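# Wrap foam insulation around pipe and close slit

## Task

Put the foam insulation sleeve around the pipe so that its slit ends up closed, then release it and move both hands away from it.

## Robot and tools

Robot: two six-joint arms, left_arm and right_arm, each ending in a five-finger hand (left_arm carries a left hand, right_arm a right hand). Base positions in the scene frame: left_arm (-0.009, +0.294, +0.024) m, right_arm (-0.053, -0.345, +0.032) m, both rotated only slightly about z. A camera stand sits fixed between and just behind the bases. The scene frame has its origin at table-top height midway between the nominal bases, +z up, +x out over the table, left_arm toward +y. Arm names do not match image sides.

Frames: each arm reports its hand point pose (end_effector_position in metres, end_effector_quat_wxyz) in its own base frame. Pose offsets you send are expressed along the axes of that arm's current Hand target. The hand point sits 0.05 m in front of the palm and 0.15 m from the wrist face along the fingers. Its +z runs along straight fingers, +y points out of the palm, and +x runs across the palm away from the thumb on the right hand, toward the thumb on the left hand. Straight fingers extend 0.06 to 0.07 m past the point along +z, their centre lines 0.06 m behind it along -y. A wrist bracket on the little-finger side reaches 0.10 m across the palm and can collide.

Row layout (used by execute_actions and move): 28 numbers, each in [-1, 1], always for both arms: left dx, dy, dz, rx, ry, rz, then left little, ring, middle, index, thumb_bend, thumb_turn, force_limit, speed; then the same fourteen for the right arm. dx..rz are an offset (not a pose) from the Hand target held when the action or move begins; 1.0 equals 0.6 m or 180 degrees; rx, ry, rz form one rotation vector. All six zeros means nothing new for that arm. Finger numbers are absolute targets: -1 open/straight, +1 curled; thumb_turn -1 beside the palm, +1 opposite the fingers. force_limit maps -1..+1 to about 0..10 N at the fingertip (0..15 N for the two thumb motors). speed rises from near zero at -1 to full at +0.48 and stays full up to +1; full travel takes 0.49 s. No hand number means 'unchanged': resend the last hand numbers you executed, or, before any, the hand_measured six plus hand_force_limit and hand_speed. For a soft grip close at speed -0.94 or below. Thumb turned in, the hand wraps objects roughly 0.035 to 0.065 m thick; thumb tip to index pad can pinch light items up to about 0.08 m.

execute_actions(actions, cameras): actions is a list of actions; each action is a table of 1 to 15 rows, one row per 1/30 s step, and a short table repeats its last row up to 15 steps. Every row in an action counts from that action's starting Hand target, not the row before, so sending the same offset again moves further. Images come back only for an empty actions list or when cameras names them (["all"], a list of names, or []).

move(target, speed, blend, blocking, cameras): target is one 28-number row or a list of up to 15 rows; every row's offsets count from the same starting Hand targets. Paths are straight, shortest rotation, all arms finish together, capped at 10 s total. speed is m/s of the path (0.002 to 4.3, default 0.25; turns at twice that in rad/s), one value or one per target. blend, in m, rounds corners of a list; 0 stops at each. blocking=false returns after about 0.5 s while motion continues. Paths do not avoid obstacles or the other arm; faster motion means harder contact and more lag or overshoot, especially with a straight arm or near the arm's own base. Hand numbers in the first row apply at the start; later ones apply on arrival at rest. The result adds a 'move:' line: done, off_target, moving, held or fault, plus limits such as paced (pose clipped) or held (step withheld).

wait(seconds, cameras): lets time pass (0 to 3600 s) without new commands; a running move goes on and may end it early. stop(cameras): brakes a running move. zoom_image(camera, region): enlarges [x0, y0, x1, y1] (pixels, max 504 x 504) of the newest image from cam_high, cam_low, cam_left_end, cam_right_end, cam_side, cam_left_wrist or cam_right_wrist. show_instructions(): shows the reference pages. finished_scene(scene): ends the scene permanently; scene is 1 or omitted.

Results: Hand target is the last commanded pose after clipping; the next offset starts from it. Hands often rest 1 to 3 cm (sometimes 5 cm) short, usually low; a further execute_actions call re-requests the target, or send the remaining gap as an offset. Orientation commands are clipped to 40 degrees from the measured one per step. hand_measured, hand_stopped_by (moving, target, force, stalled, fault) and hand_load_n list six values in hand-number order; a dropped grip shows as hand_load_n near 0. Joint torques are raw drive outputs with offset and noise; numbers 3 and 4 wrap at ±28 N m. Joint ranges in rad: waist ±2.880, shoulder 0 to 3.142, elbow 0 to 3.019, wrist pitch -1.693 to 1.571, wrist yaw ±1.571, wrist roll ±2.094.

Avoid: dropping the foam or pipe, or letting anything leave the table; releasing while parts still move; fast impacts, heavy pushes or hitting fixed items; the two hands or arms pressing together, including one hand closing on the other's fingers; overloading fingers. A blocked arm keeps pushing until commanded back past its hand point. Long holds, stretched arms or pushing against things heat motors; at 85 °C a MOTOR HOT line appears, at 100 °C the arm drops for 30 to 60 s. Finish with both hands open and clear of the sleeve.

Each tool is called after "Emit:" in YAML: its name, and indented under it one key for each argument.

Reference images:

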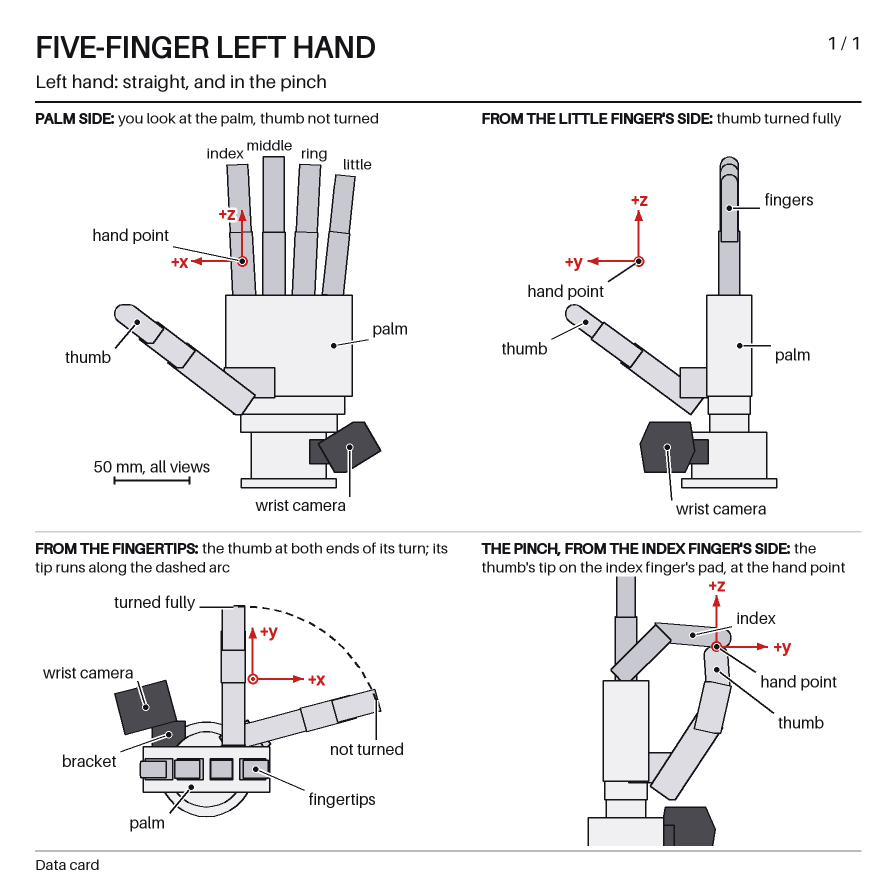

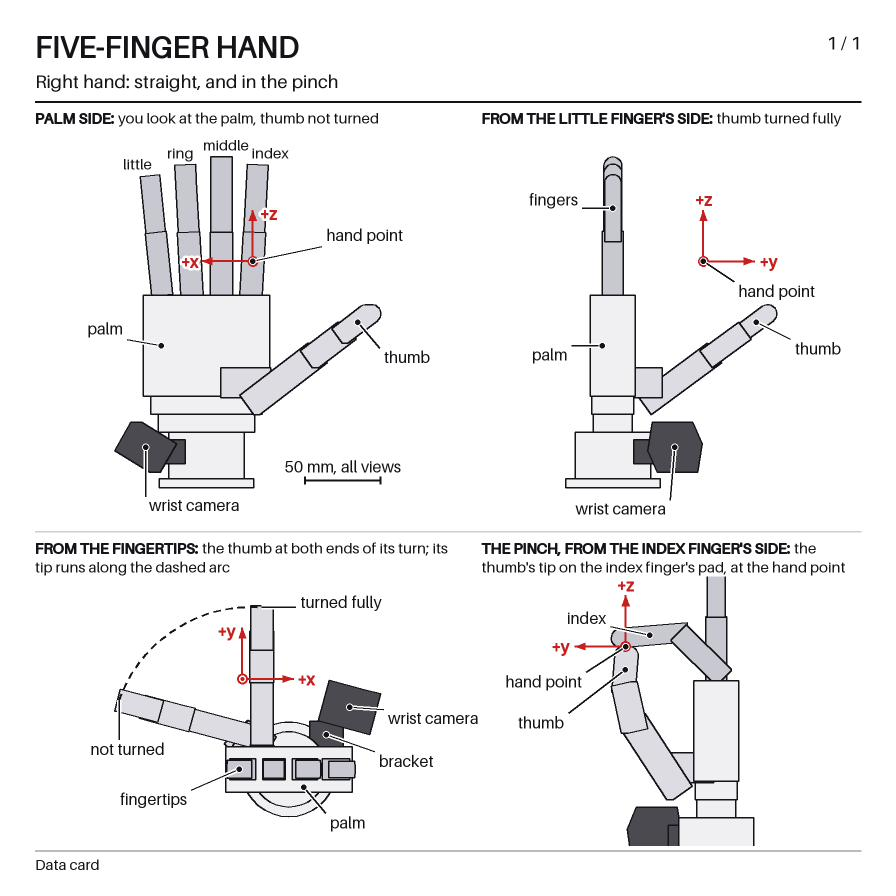

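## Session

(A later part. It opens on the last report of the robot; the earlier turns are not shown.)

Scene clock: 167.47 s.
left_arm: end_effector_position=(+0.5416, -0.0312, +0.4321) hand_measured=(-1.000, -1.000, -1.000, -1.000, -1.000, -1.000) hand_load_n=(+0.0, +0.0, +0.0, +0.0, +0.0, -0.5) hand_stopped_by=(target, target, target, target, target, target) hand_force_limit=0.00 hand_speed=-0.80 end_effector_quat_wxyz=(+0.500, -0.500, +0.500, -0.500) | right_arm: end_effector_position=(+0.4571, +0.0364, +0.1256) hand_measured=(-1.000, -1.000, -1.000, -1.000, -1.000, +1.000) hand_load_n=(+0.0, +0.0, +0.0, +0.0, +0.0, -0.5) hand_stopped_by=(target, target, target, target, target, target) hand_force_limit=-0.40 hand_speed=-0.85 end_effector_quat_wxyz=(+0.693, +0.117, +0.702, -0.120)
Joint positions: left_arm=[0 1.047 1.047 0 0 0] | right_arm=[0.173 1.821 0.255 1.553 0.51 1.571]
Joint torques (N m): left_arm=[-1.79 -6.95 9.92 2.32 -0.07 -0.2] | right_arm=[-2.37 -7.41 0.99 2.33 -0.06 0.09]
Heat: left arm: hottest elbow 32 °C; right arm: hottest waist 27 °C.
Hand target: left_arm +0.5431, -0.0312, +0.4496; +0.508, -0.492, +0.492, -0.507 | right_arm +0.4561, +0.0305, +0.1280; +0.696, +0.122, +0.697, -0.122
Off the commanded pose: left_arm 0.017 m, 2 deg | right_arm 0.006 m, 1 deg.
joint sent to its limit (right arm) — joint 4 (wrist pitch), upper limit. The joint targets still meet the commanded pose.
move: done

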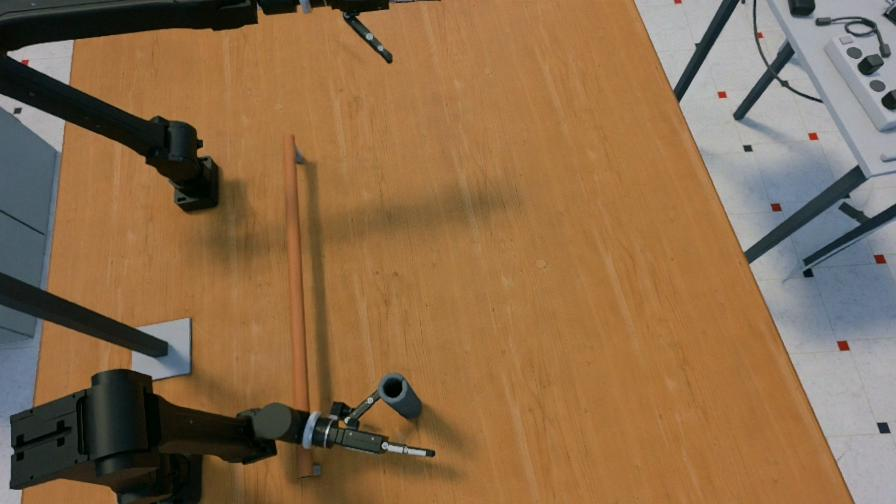

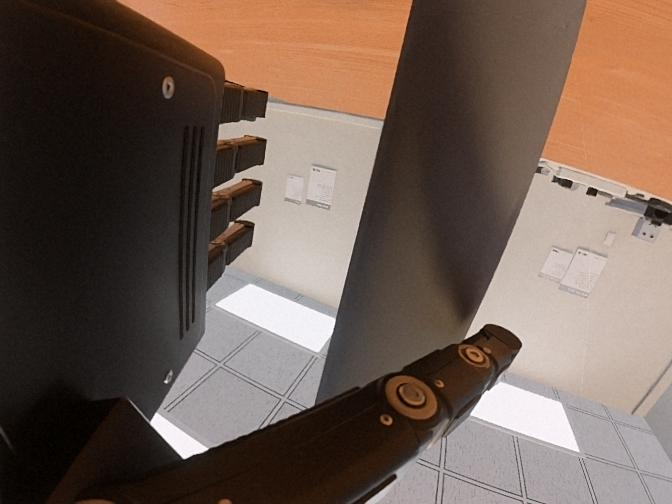

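Emit:
move:
  target: [0,0,0,0,0,0,-1,-1,-1,-1,-1,-1,0,-0.8,0,0,0,0,0,0,-1,-1,0.6,0.6,-1,1,-0.5,-0.8]
  speed: 0.03
  cameras: ["cam_high","cam_right_wrist","cam_side"]

Emit:
zoom_image:
  camera: "cam_high"
  region: [320, 340, 460, 480]

Scene clock: 170.17 s.
left_arm: end_effector_position=(+0.5416, -0.0312, +0.4321) hand_measured=(-1.000, -1.000, -1.000, -1.000, -1.000, -1.000) hand_load_n=(+0.0, +0.0, +0.0, +0.0, +0.0, +0.0) hand_stopped_by=(target, target, target, target, target, target) hand_force_limit=0.00 hand_speed=-0.80 end_effector_quat_wxyz=(+0.500, -0.500, +0.500, -0.500) | right_arm: end_effector_position=(+0.4571, +0.0364, +0.1257) hand_measured=(-1.000, -1.000, +0.200, +0.274, -1.000, +1.000) hand_load_n=(+0.0, +0.0, +1.0, +3.5, +0.5, +0.0) hand_stopped_by=(target, target, force, force, target, target) hand_force_limit=-0.50 hand_speed=-0.80 end_effector_quat_wxyz=(+0.693, +0.117, +0.701, -0.120)
Joint positions: left_arm=[0 1.047 1.047 0 0 0] | right_arm=[0.173 1.821 0.255 1.553 0.51 1.571]
Joint torques (N m): left_arm=[-1.9 -6.89 9.95 2.35 -0.07 -0.19] | right_arm=[-2.32 -7.24 0.99 2.21 -0.07 0.09]
Heat: left arm: hottest elbow 32 °C; right arm: hottest waist 27 °C.
Hand target: left_arm +0.5431, -0.0312, +0.4496; +0.508, -0.492, +0.492, -0.507 | right_arm +0.4561, +0.0306, +0.1280; +0.696, +0.122, +0.697, -0.122
Off the commanded pose: left_arm 0.017 m, 2 deg | right_arm 0.006 m, 1 deg.
joint sent to its limit (right arm) — joint 4 (wrist pitch), upper limit. The joint targets still meet the commanded pose.
move: done
Images, in order (width x height): cam_high 896x504, cam_side 896x504, cam_right_wrist 672x504.

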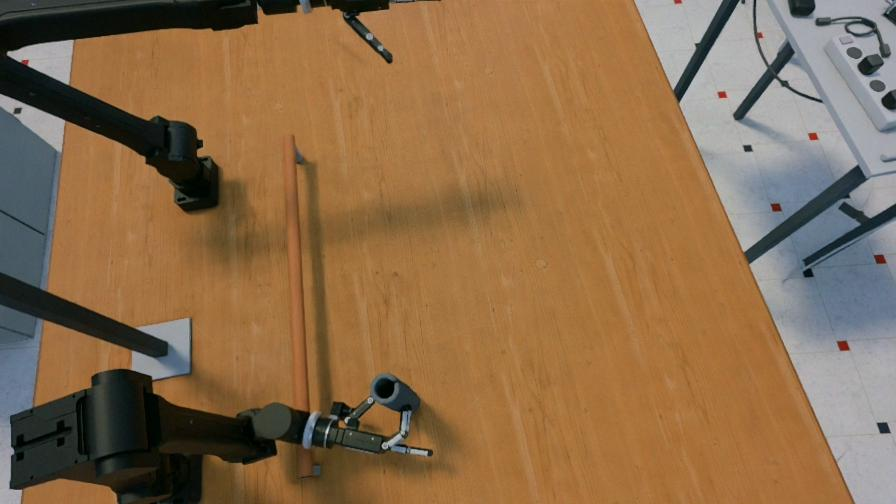

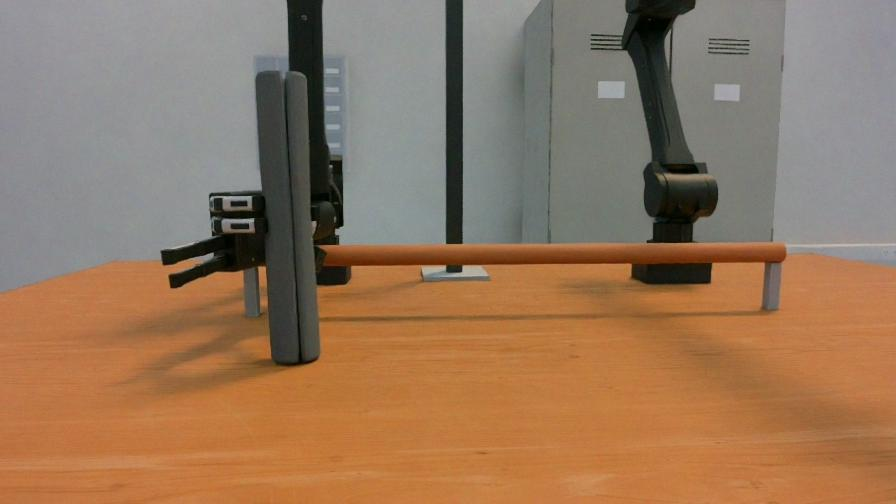

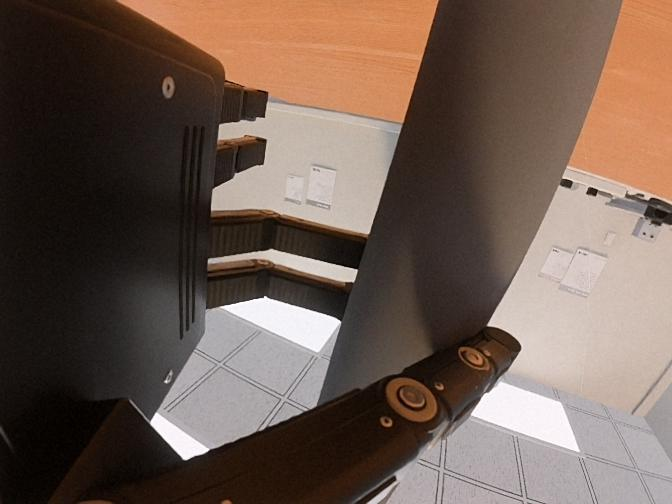

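Scaled by 3.600.

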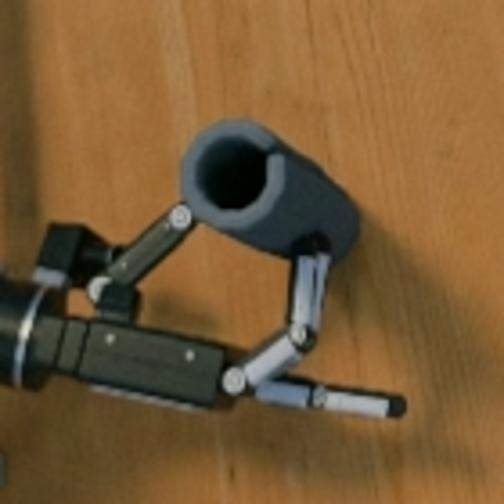

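Emit:
move:
  target: [0,0,0,0,0,0,-1,-1,-1,-1,-1,-1,0,-0.8,-0.1,0,0,0,0,0,-1,-1,0.6,0.6,-1,1,-0.5,-0.8]
  speed: 0.06
  cameras: ["cam_high","cam_right_wrist","cam_side"]

Scene clock: 172.03 s.
left_arm: end_effector_position=(+0.5416, -0.0312, +0.4321) hand_measured=(-1.000, -1.000, -1.000, -1.000, -1.000, -1.000) hand_load_n=(+0.0, +0.0, -0.5, +0.0, +0.0, +0.0) hand_stopped_by=(target, target, target, target, target, target) hand_force_limit=0.00 hand_speed=-0.80 end_effector_quat_wxyz=(+0.500, -0.500, +0.500, -0.500) | right_arm: end_effector_position=(+0.4547, +0.0358, +0.1795) hand_measured=(-1.000, -1.000, +0.200, +0.274, -1.000, +1.000) hand_load_n=(+0.0, +0.0, +1.0, +3.5, +0.0, +0.0) hand_stopped_by=(target, target, force, force, target, target) hand_force_limit=-0.50 hand_speed=-0.80 end_effector_quat_wxyz=(+0.691, +0.117, +0.703, -0.121)
Joint positions: left_arm=[0 1.047 1.047 0 0 0] | right_arm=[0.173 1.476 0.244 1.215 0.51 1.571]
Joint torques (N m): left_arm=[-1.73 -7.18 9.94 2.35 -0.09 -0.2] | right_arm=[-2.37 -8.18 3.56 1.22 -0.1 0.08]
Heat: left arm: hottest elbow 32 °C; right arm: hottest waist 27 °C.
Hand target: left_arm +0.5431, -0.0312, +0.4496; +0.508, -0.492, +0.492, -0.507 | right_arm +0.4562, +0.0304, +0.1880; +0.696, +0.122, +0.697, -0.122
Off the commanded pose: left_arm 0.017 m, 2 deg | right_arm 0.010 m, 1 deg.
move: done
Images, in order (width x height): cam_high 896x504, cam_side 896x504, cam_right_wrist 672x504.

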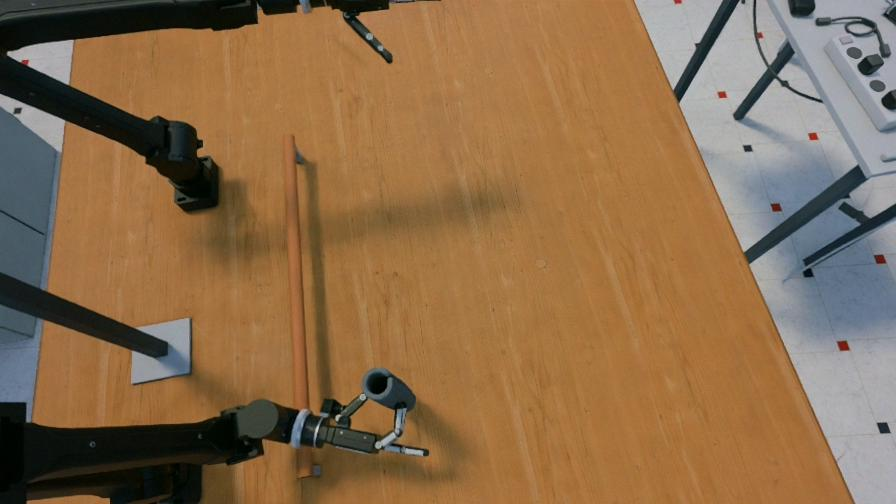

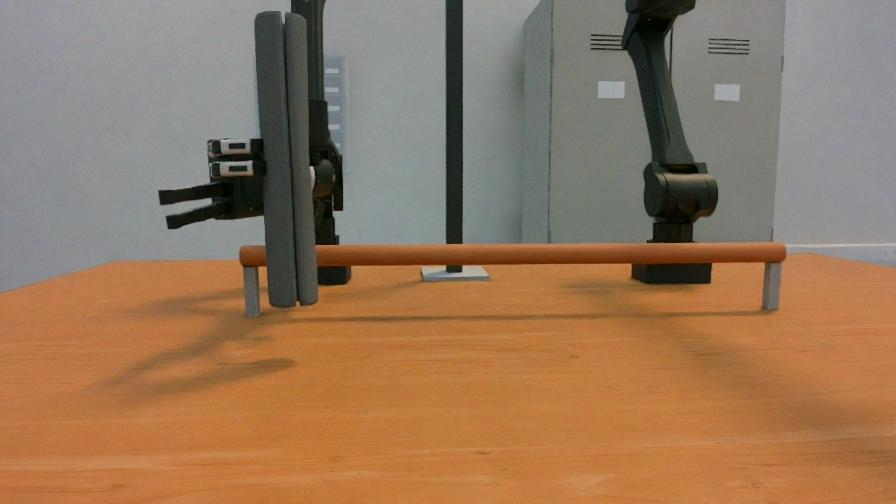

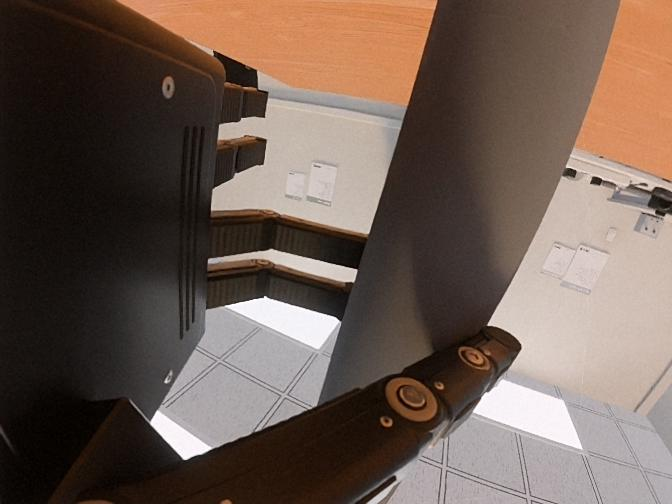

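Emit:
move:
  target:
    - [0,0,0,0,0,0,-1,-1,-1,-1,-1,-1,0,-0.8,-0.25,0,0,0,0,0,-1,-1,0.6,0.6,-1,1,-0.5,-0.8]
    - [0,0,0,0,0,0,-1,-1,-1,-1,-1,-1,0,-0.8,-0.25,0,0,-0.268,0.0814,-0.5136,-1,-1,0.6,0.6,-1,1,-0.5,-0.8]
  speed: [0.12,0.2]
  cameras: ["cam_high","cam_right_wrist","cam_side","cam_left_end"]

Scene clock: 179.93 s.
left_arm: end_effector_position=(+0.5416, -0.0312, +0.4321) hand_measured=(-1.000, -1.000, -1.000, -1.000, -1.000, -1.000) hand_load_n=(+0.0, +0.0, +0.0, +0.0, +0.0, -0.5) hand_stopped_by=(target, target, target, target, target, target) hand_force_limit=0.00 hand_speed=-0.80 end_effector_quat_wxyz=(+0.500, -0.500, +0.500, -0.500) | right_arm: end_effector_position=(+0.4470, +0.0260, +0.3167) hand_measured=(-1.000, -1.000, +0.200, +0.274, -1.000, +1.000) hand_load_n=(+0.0, +0.0, +1.0, +3.5, +0.5, +0.0) hand_stopped_by=(target, target, force, force, target, target) hand_force_limit=-0.50 hand_speed=-0.80 end_effector_quat_wxyz=(-0.295, +0.650, -0.641, +0.282)
Joint positions: left_arm=[0 1.047 1.047 0 0 0] | right_arm=[-0.025 1.094 1.204 -0.841 -0.041 -0.02]
Joint torques (N m): left_arm=[-2.02 -7.12 9.98 2.28 -0.07 -0.2] | right_arm=[0.09 -6.07 10.63 0.64 0.11 -0.07]
Heat: left arm: hottest elbow 32 °C; right arm: hottest waist 27 °C.
Hand target: left_arm +0.5431, -0.0312, +0.4496; +0.508, -0.492, +0.492, -0.507 | right_arm +0.4562, +0.0304, +0.3379; -0.305, +0.652, -0.630, +0.293
Off the commanded pose: left_arm 0.017 m, 2 deg | right_arm 0.024 m, 2 deg.
move: off_target (right_arm)
Images, in order (width x height): cam_high 896x504, cam_left_end 896x504, cam_side 896x504, cam_right_wrist 672x504.

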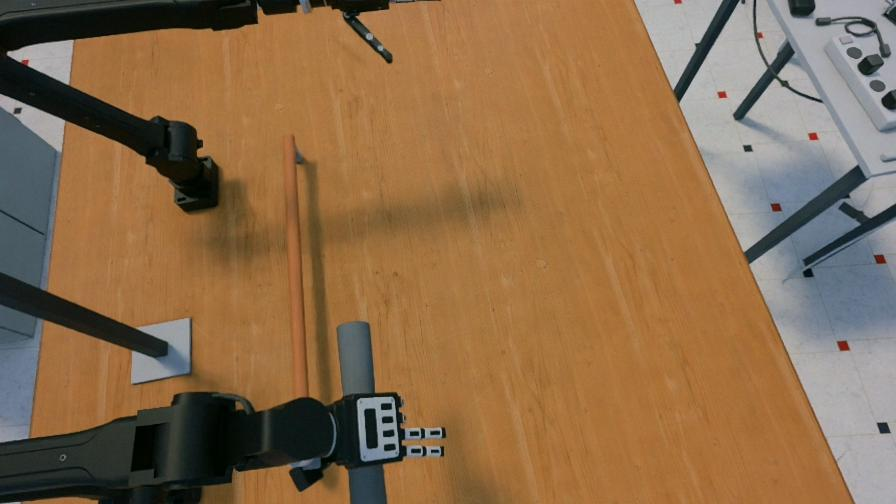

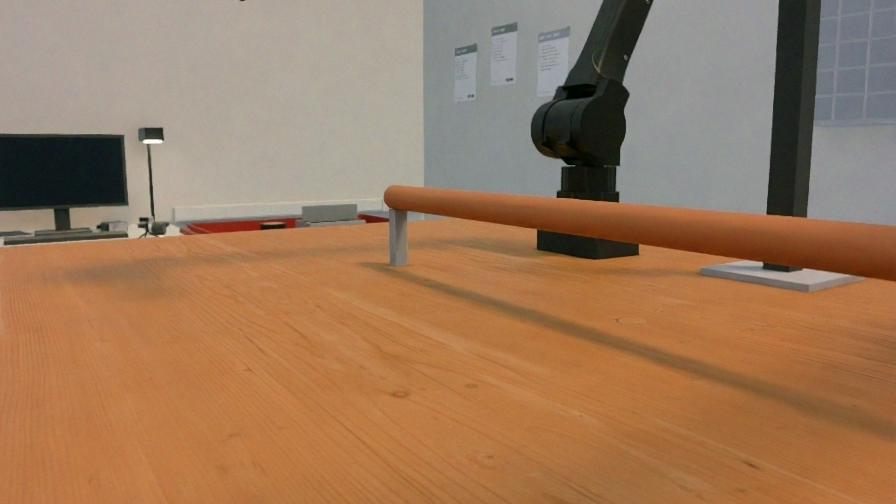

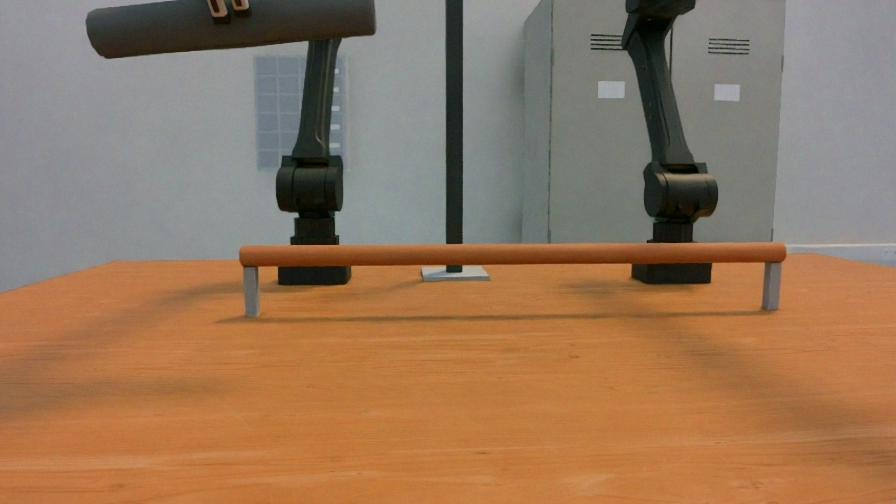

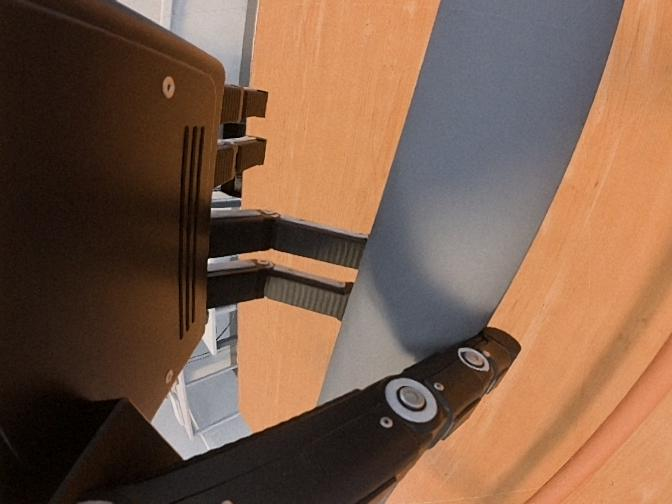

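Emit:
move:
  target: [0,0,0,0,0,0,-1,-1,-1,-1,-1,-1,0,-0.8,-0.381,0.259,-0.109,0,0,0,-1,-1,0.6,0.6,-1,1,-0.5,-0.8]
  speed: 0.12
  cameras: ["cam_high","cam_side","cam_left_end","cam_right_end"]

Scene clock: 183.57 s.
left_arm: end_effector_position=(+0.5416, -0.0312, +0.4321) hand_measured=(-1.000, -1.000, -1.000, -1.000, -1.000, -1.000) hand_load_n=(+0.0, +0.0, +0.0, +0.0, +0.0, +0.0) hand_stopped_by=(target, target, target, target, target, target) hand_force_limit=0.00 hand_speed=-0.80 end_effector_quat_wxyz=(+0.500, -0.500, +0.500, -0.500) | right_arm: end_effector_position=(+0.2994, +0.2488, +0.2594) hand_measured=(-1.000, -1.000, +0.200, +0.274, -1.000, +1.000) hand_load_n=(+0.0, -0.5, +1.0, +3.5, +0.0, +0.0) hand_stopped_by=(target, target, force, force, target, target) hand_force_limit=-0.50 hand_speed=-0.80 end_effector_quat_wxyz=(-0.304, +0.651, -0.630, +0.294)
Joint positions: left_arm=[0 1.047 1.047 0 0 0] | right_arm=[0.847 0.953 0.976 -0.907 0.592 0.598]
Joint torques (N m): left_arm=[-1.96 -6.95 9.95 2.32 -0.07 -0.2] | right_arm=[-0.44 -4.01 7.86 0.58 0.46 0.08]
Heat: left arm: hottest elbow 32 °C; right arm: hottest waist 27 °C.
Hand target: left_arm +0.5431, -0.0312, +0.4496; +0.508, -0.492, +0.492, -0.507 | right_arm +0.2981, +0.2536, +0.2613; -0.305, +0.652, -0.630, +0.293
Off the commanded pose: left_arm 0.017 m, 2 deg | right_arm 0.005 m, 0 deg.
move: done
Images, in order (width x height): cam_high 896x504, cam_left_end 896x504, cam_right_end 896x504, cam_side 896x504.

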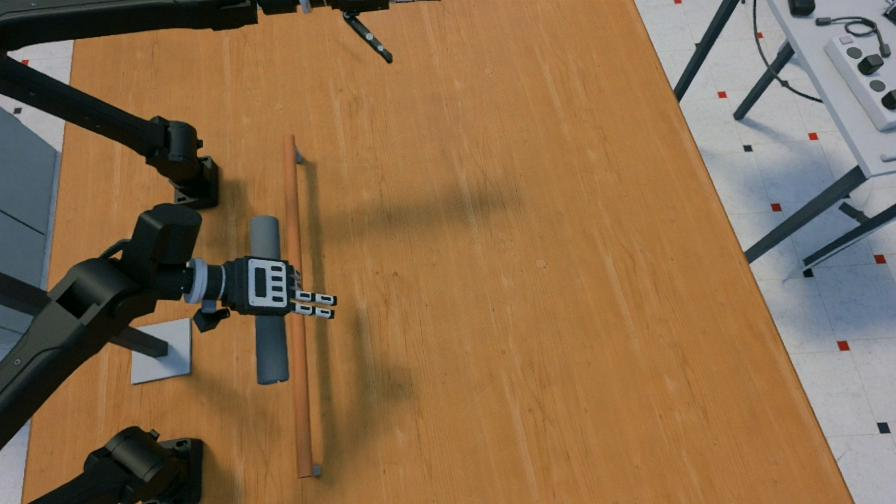

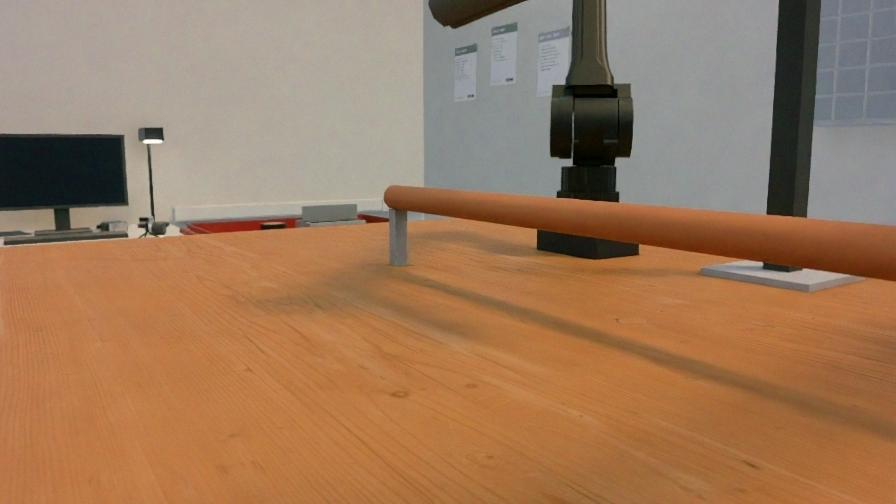

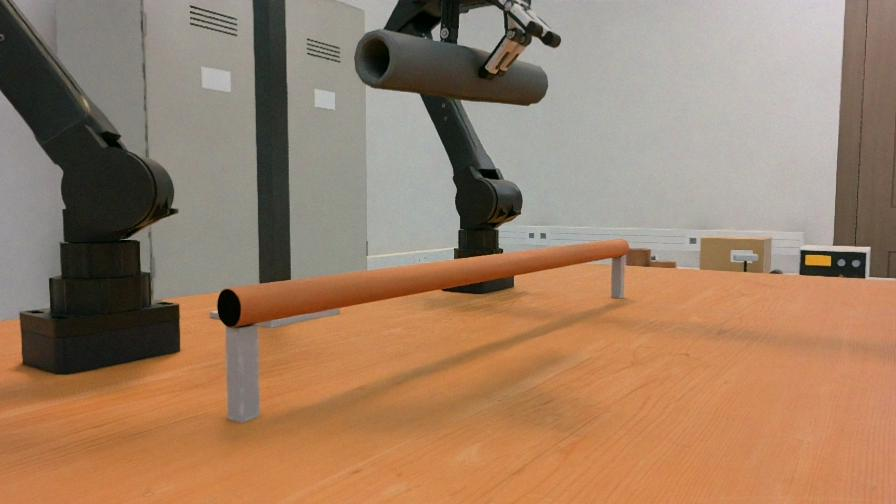

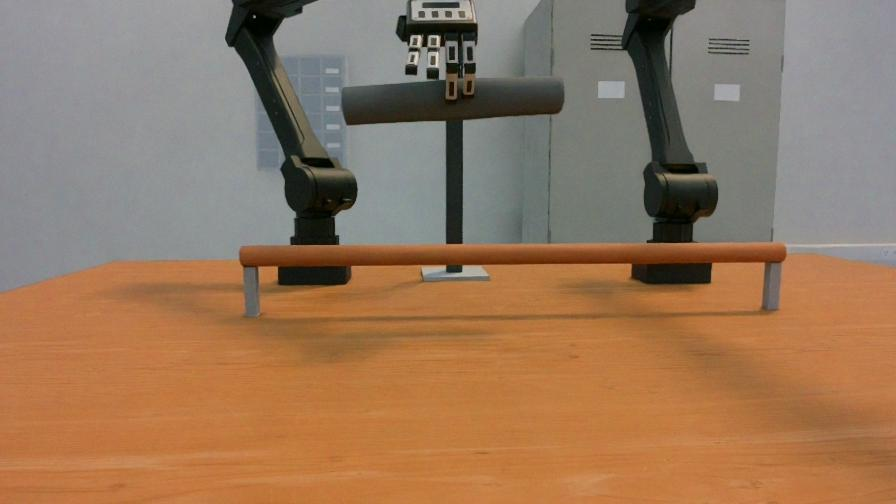

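Emit:
zoom_image:
  camera: "cam_right_end"
  region: [340, 10, 580, 130]

Emit:
zoom_image:
  camera: "cam_high"
  region: [220, 190, 360, 400]

Scaled by 2.100.

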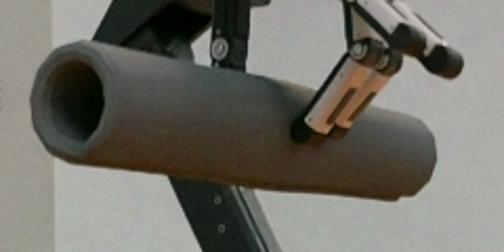

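Scaled by 2.400.

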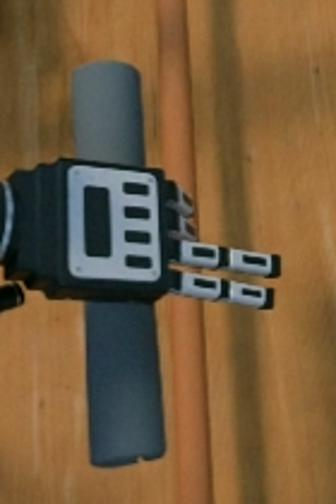

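Emit:
zoom_image:
  camera: "cam_side"
  region: [330, 60, 580, 140]

Emit:
zoom_image:
  camera: "cam_high"
  region: [245, 350, 305, 395]

Emit:
zoom_image:
  camera: "cam_right_end"
  region: [345, 20, 425, 100]

Scaled by 2.016.

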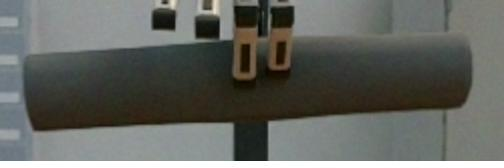

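Scaled by 8.400.

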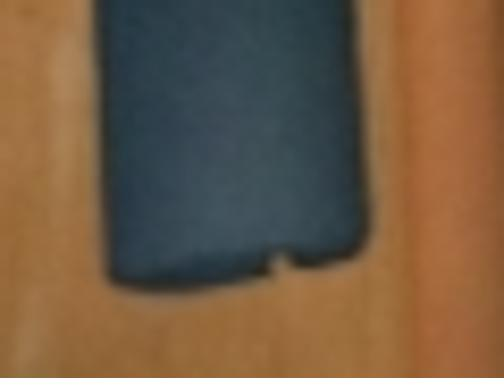

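Scaled by 6.300.

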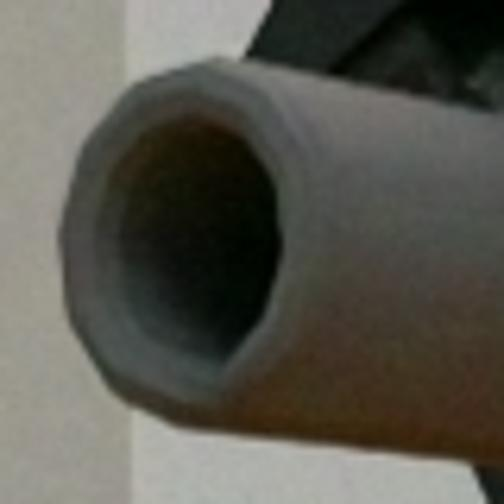

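Emit:
move:
  target: [0,0,0,0,0,0,-1,-1,-1,-1,-1,-1,0,-0.8,0.0,0.1049,0.1515,-0.111,0.0117,-0.010,-1,-1,0.6,0.6,-1,1,-0.5,-0.8]
  speed: 0.1
  cameras: ["cam_high","cam_side","cam_left_end","cam_right_end"]

Scene clock: 187.17 s.
left_arm: end_effector_position=(+0.5416, -0.0312, +0.4321) hand_measured=(-1.000, -1.000, -1.000, -1.000, -1.000, -1.000) hand_load_n=(+0.0, +0.0, +0.0, +0.0, +0.0, -0.5) hand_stopped_by=(target, target, target, target, target, target) hand_force_limit=0.00 hand_speed=-0.80 end_effector_quat_wxyz=(+0.500, -0.500, +0.500, -0.500) | right_arm: end_effector_position=(+0.3168, +0.2524, +0.1429) hand_measured=(-1.000, -1.000, +0.200, +0.274, -1.000, +1.000) hand_load_n=(+0.0, +0.0, +1.0, +3.5, +0.5, +0.0) hand_stopped_by=(target, target, force, force, target, target) hand_force_limit=-0.50 hand_speed=-0.80 end_effector_quat_wxyz=(-0.163, +0.702, -0.665, +0.195)
Joint positions: left_arm=[0 1.047 1.047 0 0 0] | right_arm=[0.7 1.238 0.976 -0.92 0.345 0.576]
Joint torques (N m): left_arm=[-1.79 -6.95 9.98 2.32 -0.08 -0.22] | right_arm=[-2.55 -7.06 8.87 0.17 0.15 -0.09]
Heat: left arm: hottest elbow 32 °C; right arm: hottest waist 27 °C.
Hand target: left_arm +0.5431, -0.0312, +0.4496; +0.508, -0.492, +0.492, -0.507 | right_arm +0.3272, +0.2549, +0.1547; -0.171, +0.699, -0.666, +0.196
Off the commanded pose: left_arm 0.017 m, 2 deg | right_arm 0.016 m, 1 deg.
move: off_target (right_arm)
Images, in order (width x height): cam_high 896x504, cam_left_end 896x504, cam_right_end 896x504, cam_side 896x504.

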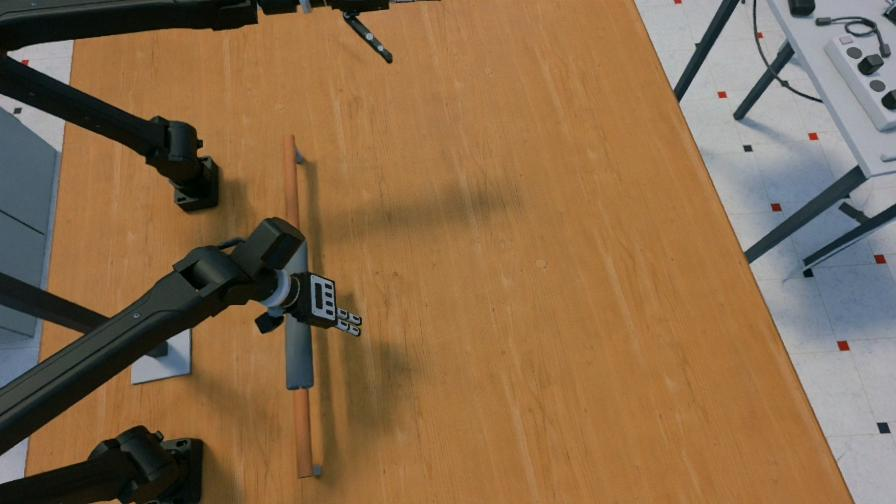

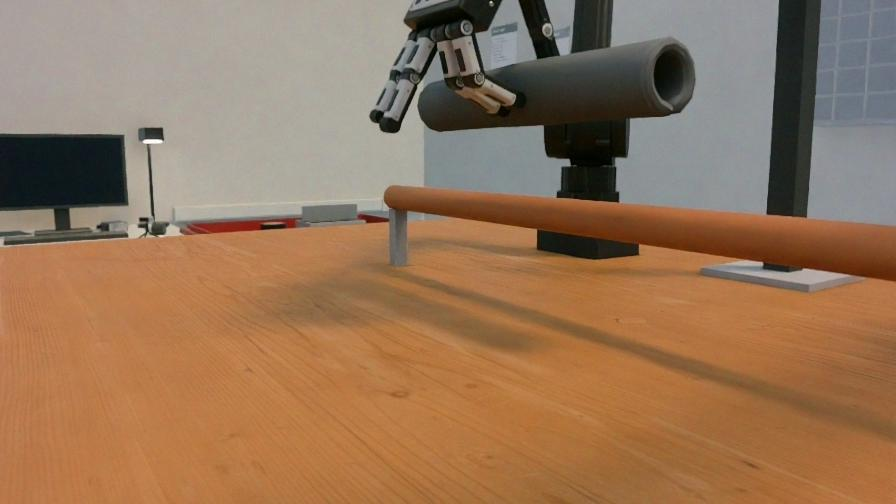

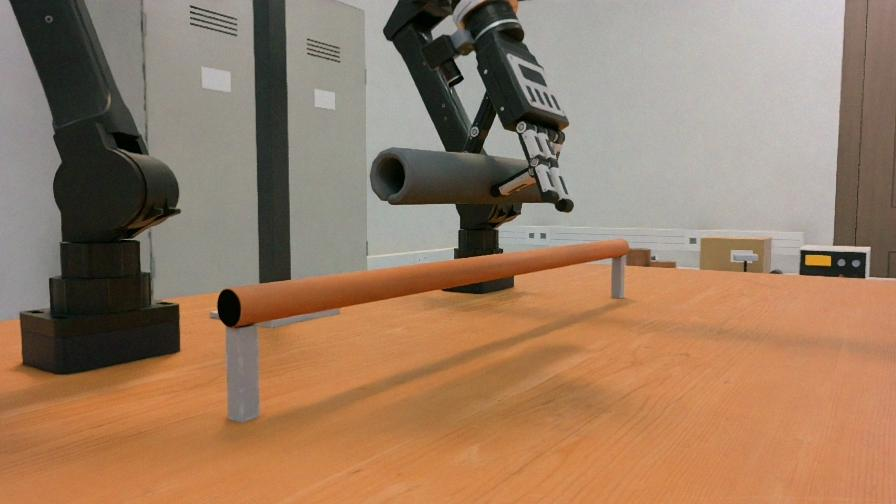

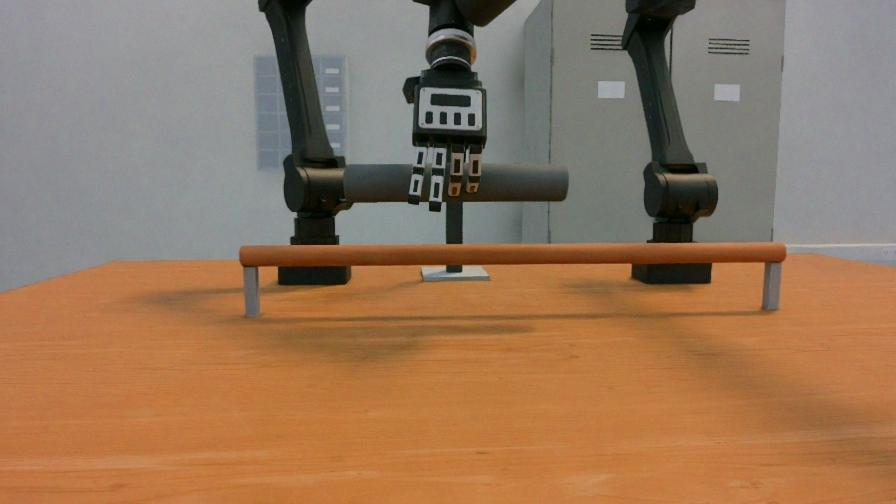

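Emit:
zoom_image:
  camera: "cam_left_end"
  region: [620, 20, 720, 130]

Emit:
zoom_image:
  camera: "cam_right_end"
  region: [355, 135, 435, 215]

Emit:
zoom_image:
  camera: "cam_high"
  region: [250, 220, 370, 410]

Scaled by 4.582.

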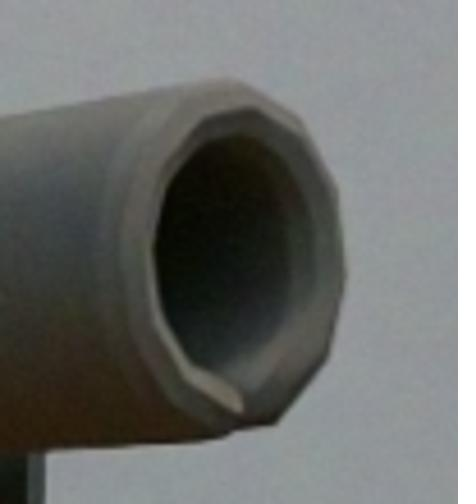

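Scaled by 6.300.

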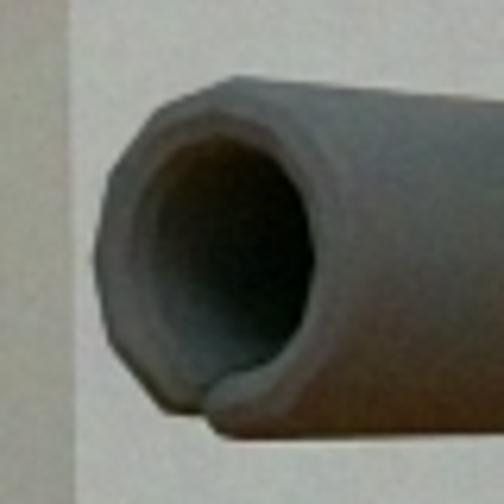

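Scaled by 2.653.

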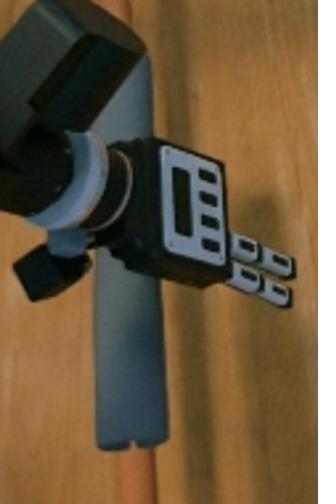

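Emit:
move:
  target: [0,0,0,0,0,0,-1,-1,-1,-1,-1,-1,0,-0.8,-0.005,0.071,0.053,0.047,0,0,-1,-1,0.6,0.6,-1,1,-0.5,-0.8]
  speed: 0.04
  cameras: ["cam_high","cam_side","cam_left_end","cam_right_end"]

Emit:
zoom_image:
  camera: "cam_left_end"
  region: [620, 90, 740, 230]

Emit:
zoom_image:
  camera: "cam_right_end"
  region: [355, 165, 455, 265]

Emit:
zoom_image:
  camera: "cam_high"
  region: [250, 220, 370, 410]

Scene clock: 190.07 s.
left_arm: end_effector_position=(+0.5416, -0.0312, +0.4321) hand_measured=(-1.000, -1.000, -1.000, -1.000, -1.000, -1.000) hand_load_n=(+0.0, +0.0, +0.0, +0.0, +0.0, +0.0) hand_stopped_by=(target, target, target, target, target, target) hand_force_limit=0.00 hand_speed=-0.80 end_effector_quat_wxyz=(+0.500, -0.500, +0.500, -0.500) | right_arm: end_effector_position=(+0.3039, +0.2460, +0.0946) hand_measured=(-1.000, -1.000, +0.200, +0.274, -1.000, +1.000) hand_load_n=(+0.0, +0.0, +1.0, +3.5, +0.0, +0.0) hand_stopped_by=(target, target, force, force, target, target) hand_force_limit=-0.50 hand_speed=-0.80 end_effector_quat_wxyz=(-0.200, +0.690, -0.651, +0.244)
Joint positions: left_arm=[0 1.047 1.047 0 0 0] | right_arm=[0.766 1.194 0.781 -0.692 0.46 0.597]
Joint torques (N m): left_arm=[-1.79 -6.95 9.96 2.36 -0.06 -0.2] | right_arm=[-0.26 -7.88 6.68 1.33 0.42 0.07]
Heat: left arm: hottest elbow 32 °C; right arm: hottest waist 27 °C.
Hand target: left_arm +0.5431, -0.0312, +0.4496; +0.508, -0.492, +0.492, -0.507 | right_arm +0.3063, +0.2549, +0.1059; -0.222, +0.685, -0.650, +0.244
Off the commanded pose: left_arm 0.017 m, 2 deg | right_arm 0.014 m, 3 deg.
move: off_target (right_arm)
Images, in order (width x height): cam_high 896x504, cam_left_end 896x504, cam_right_end 896x504, cam_side 896x504.

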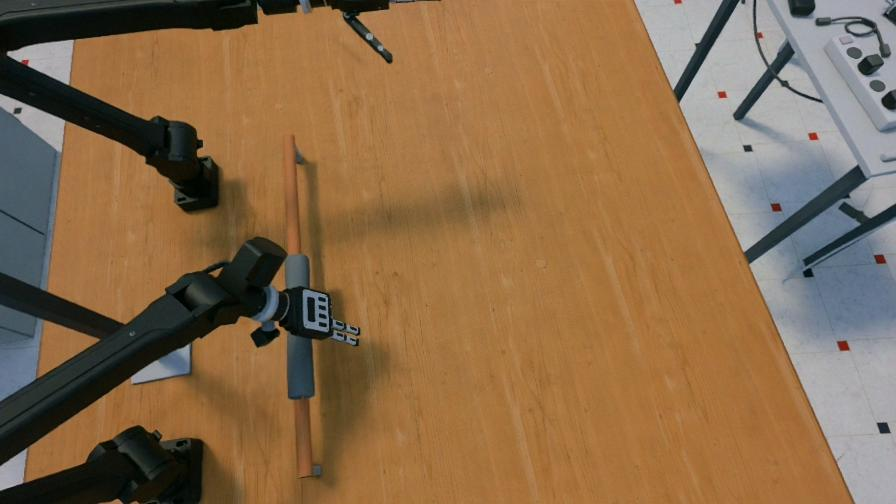

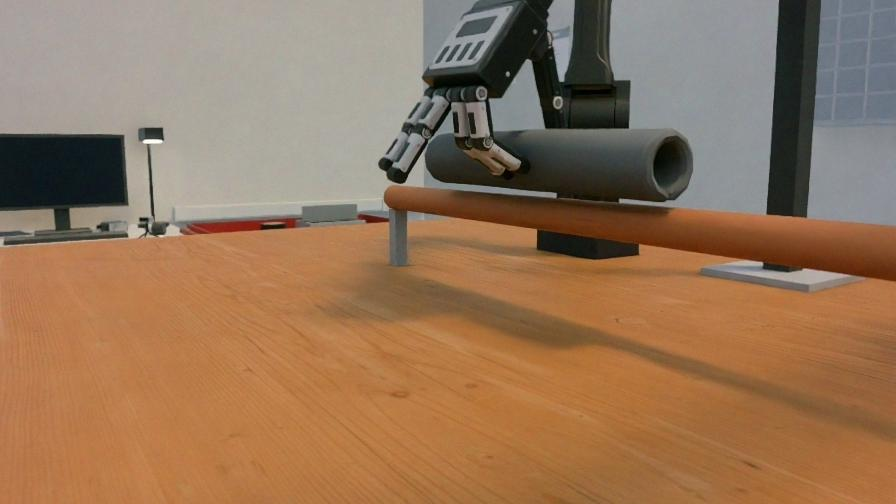

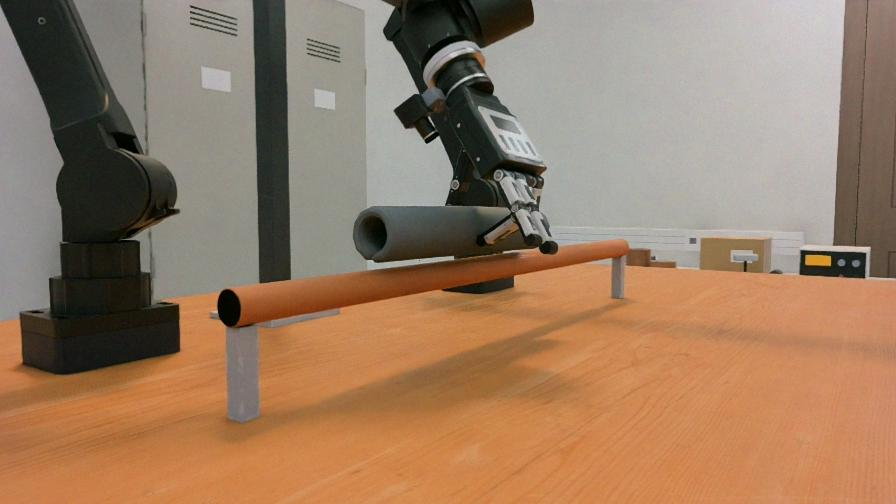

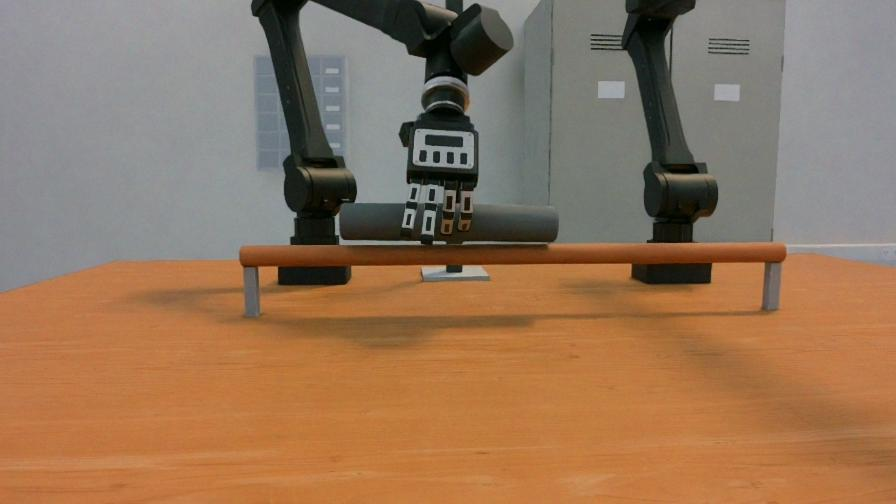

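Scaled by 3.600.

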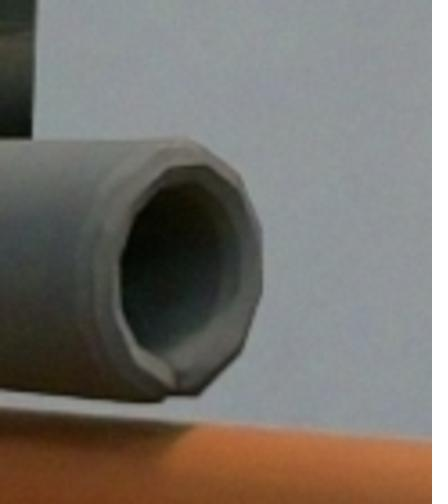

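Scaled by 5.040.

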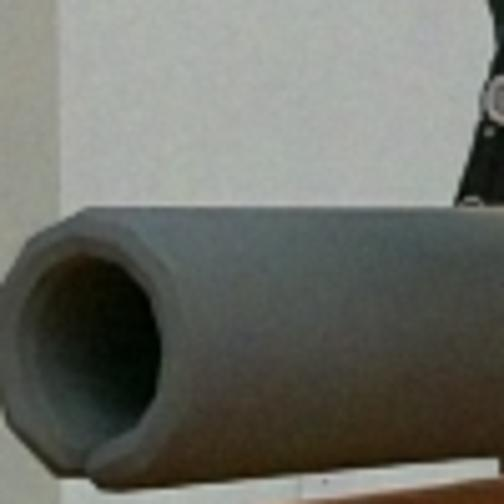

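Scaled by 2.653.

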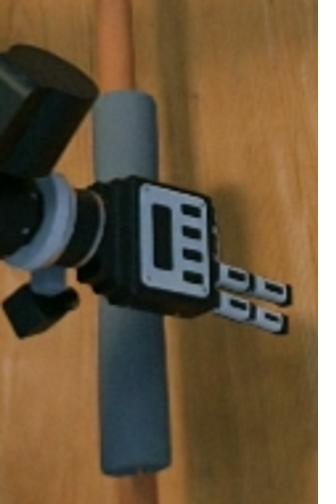

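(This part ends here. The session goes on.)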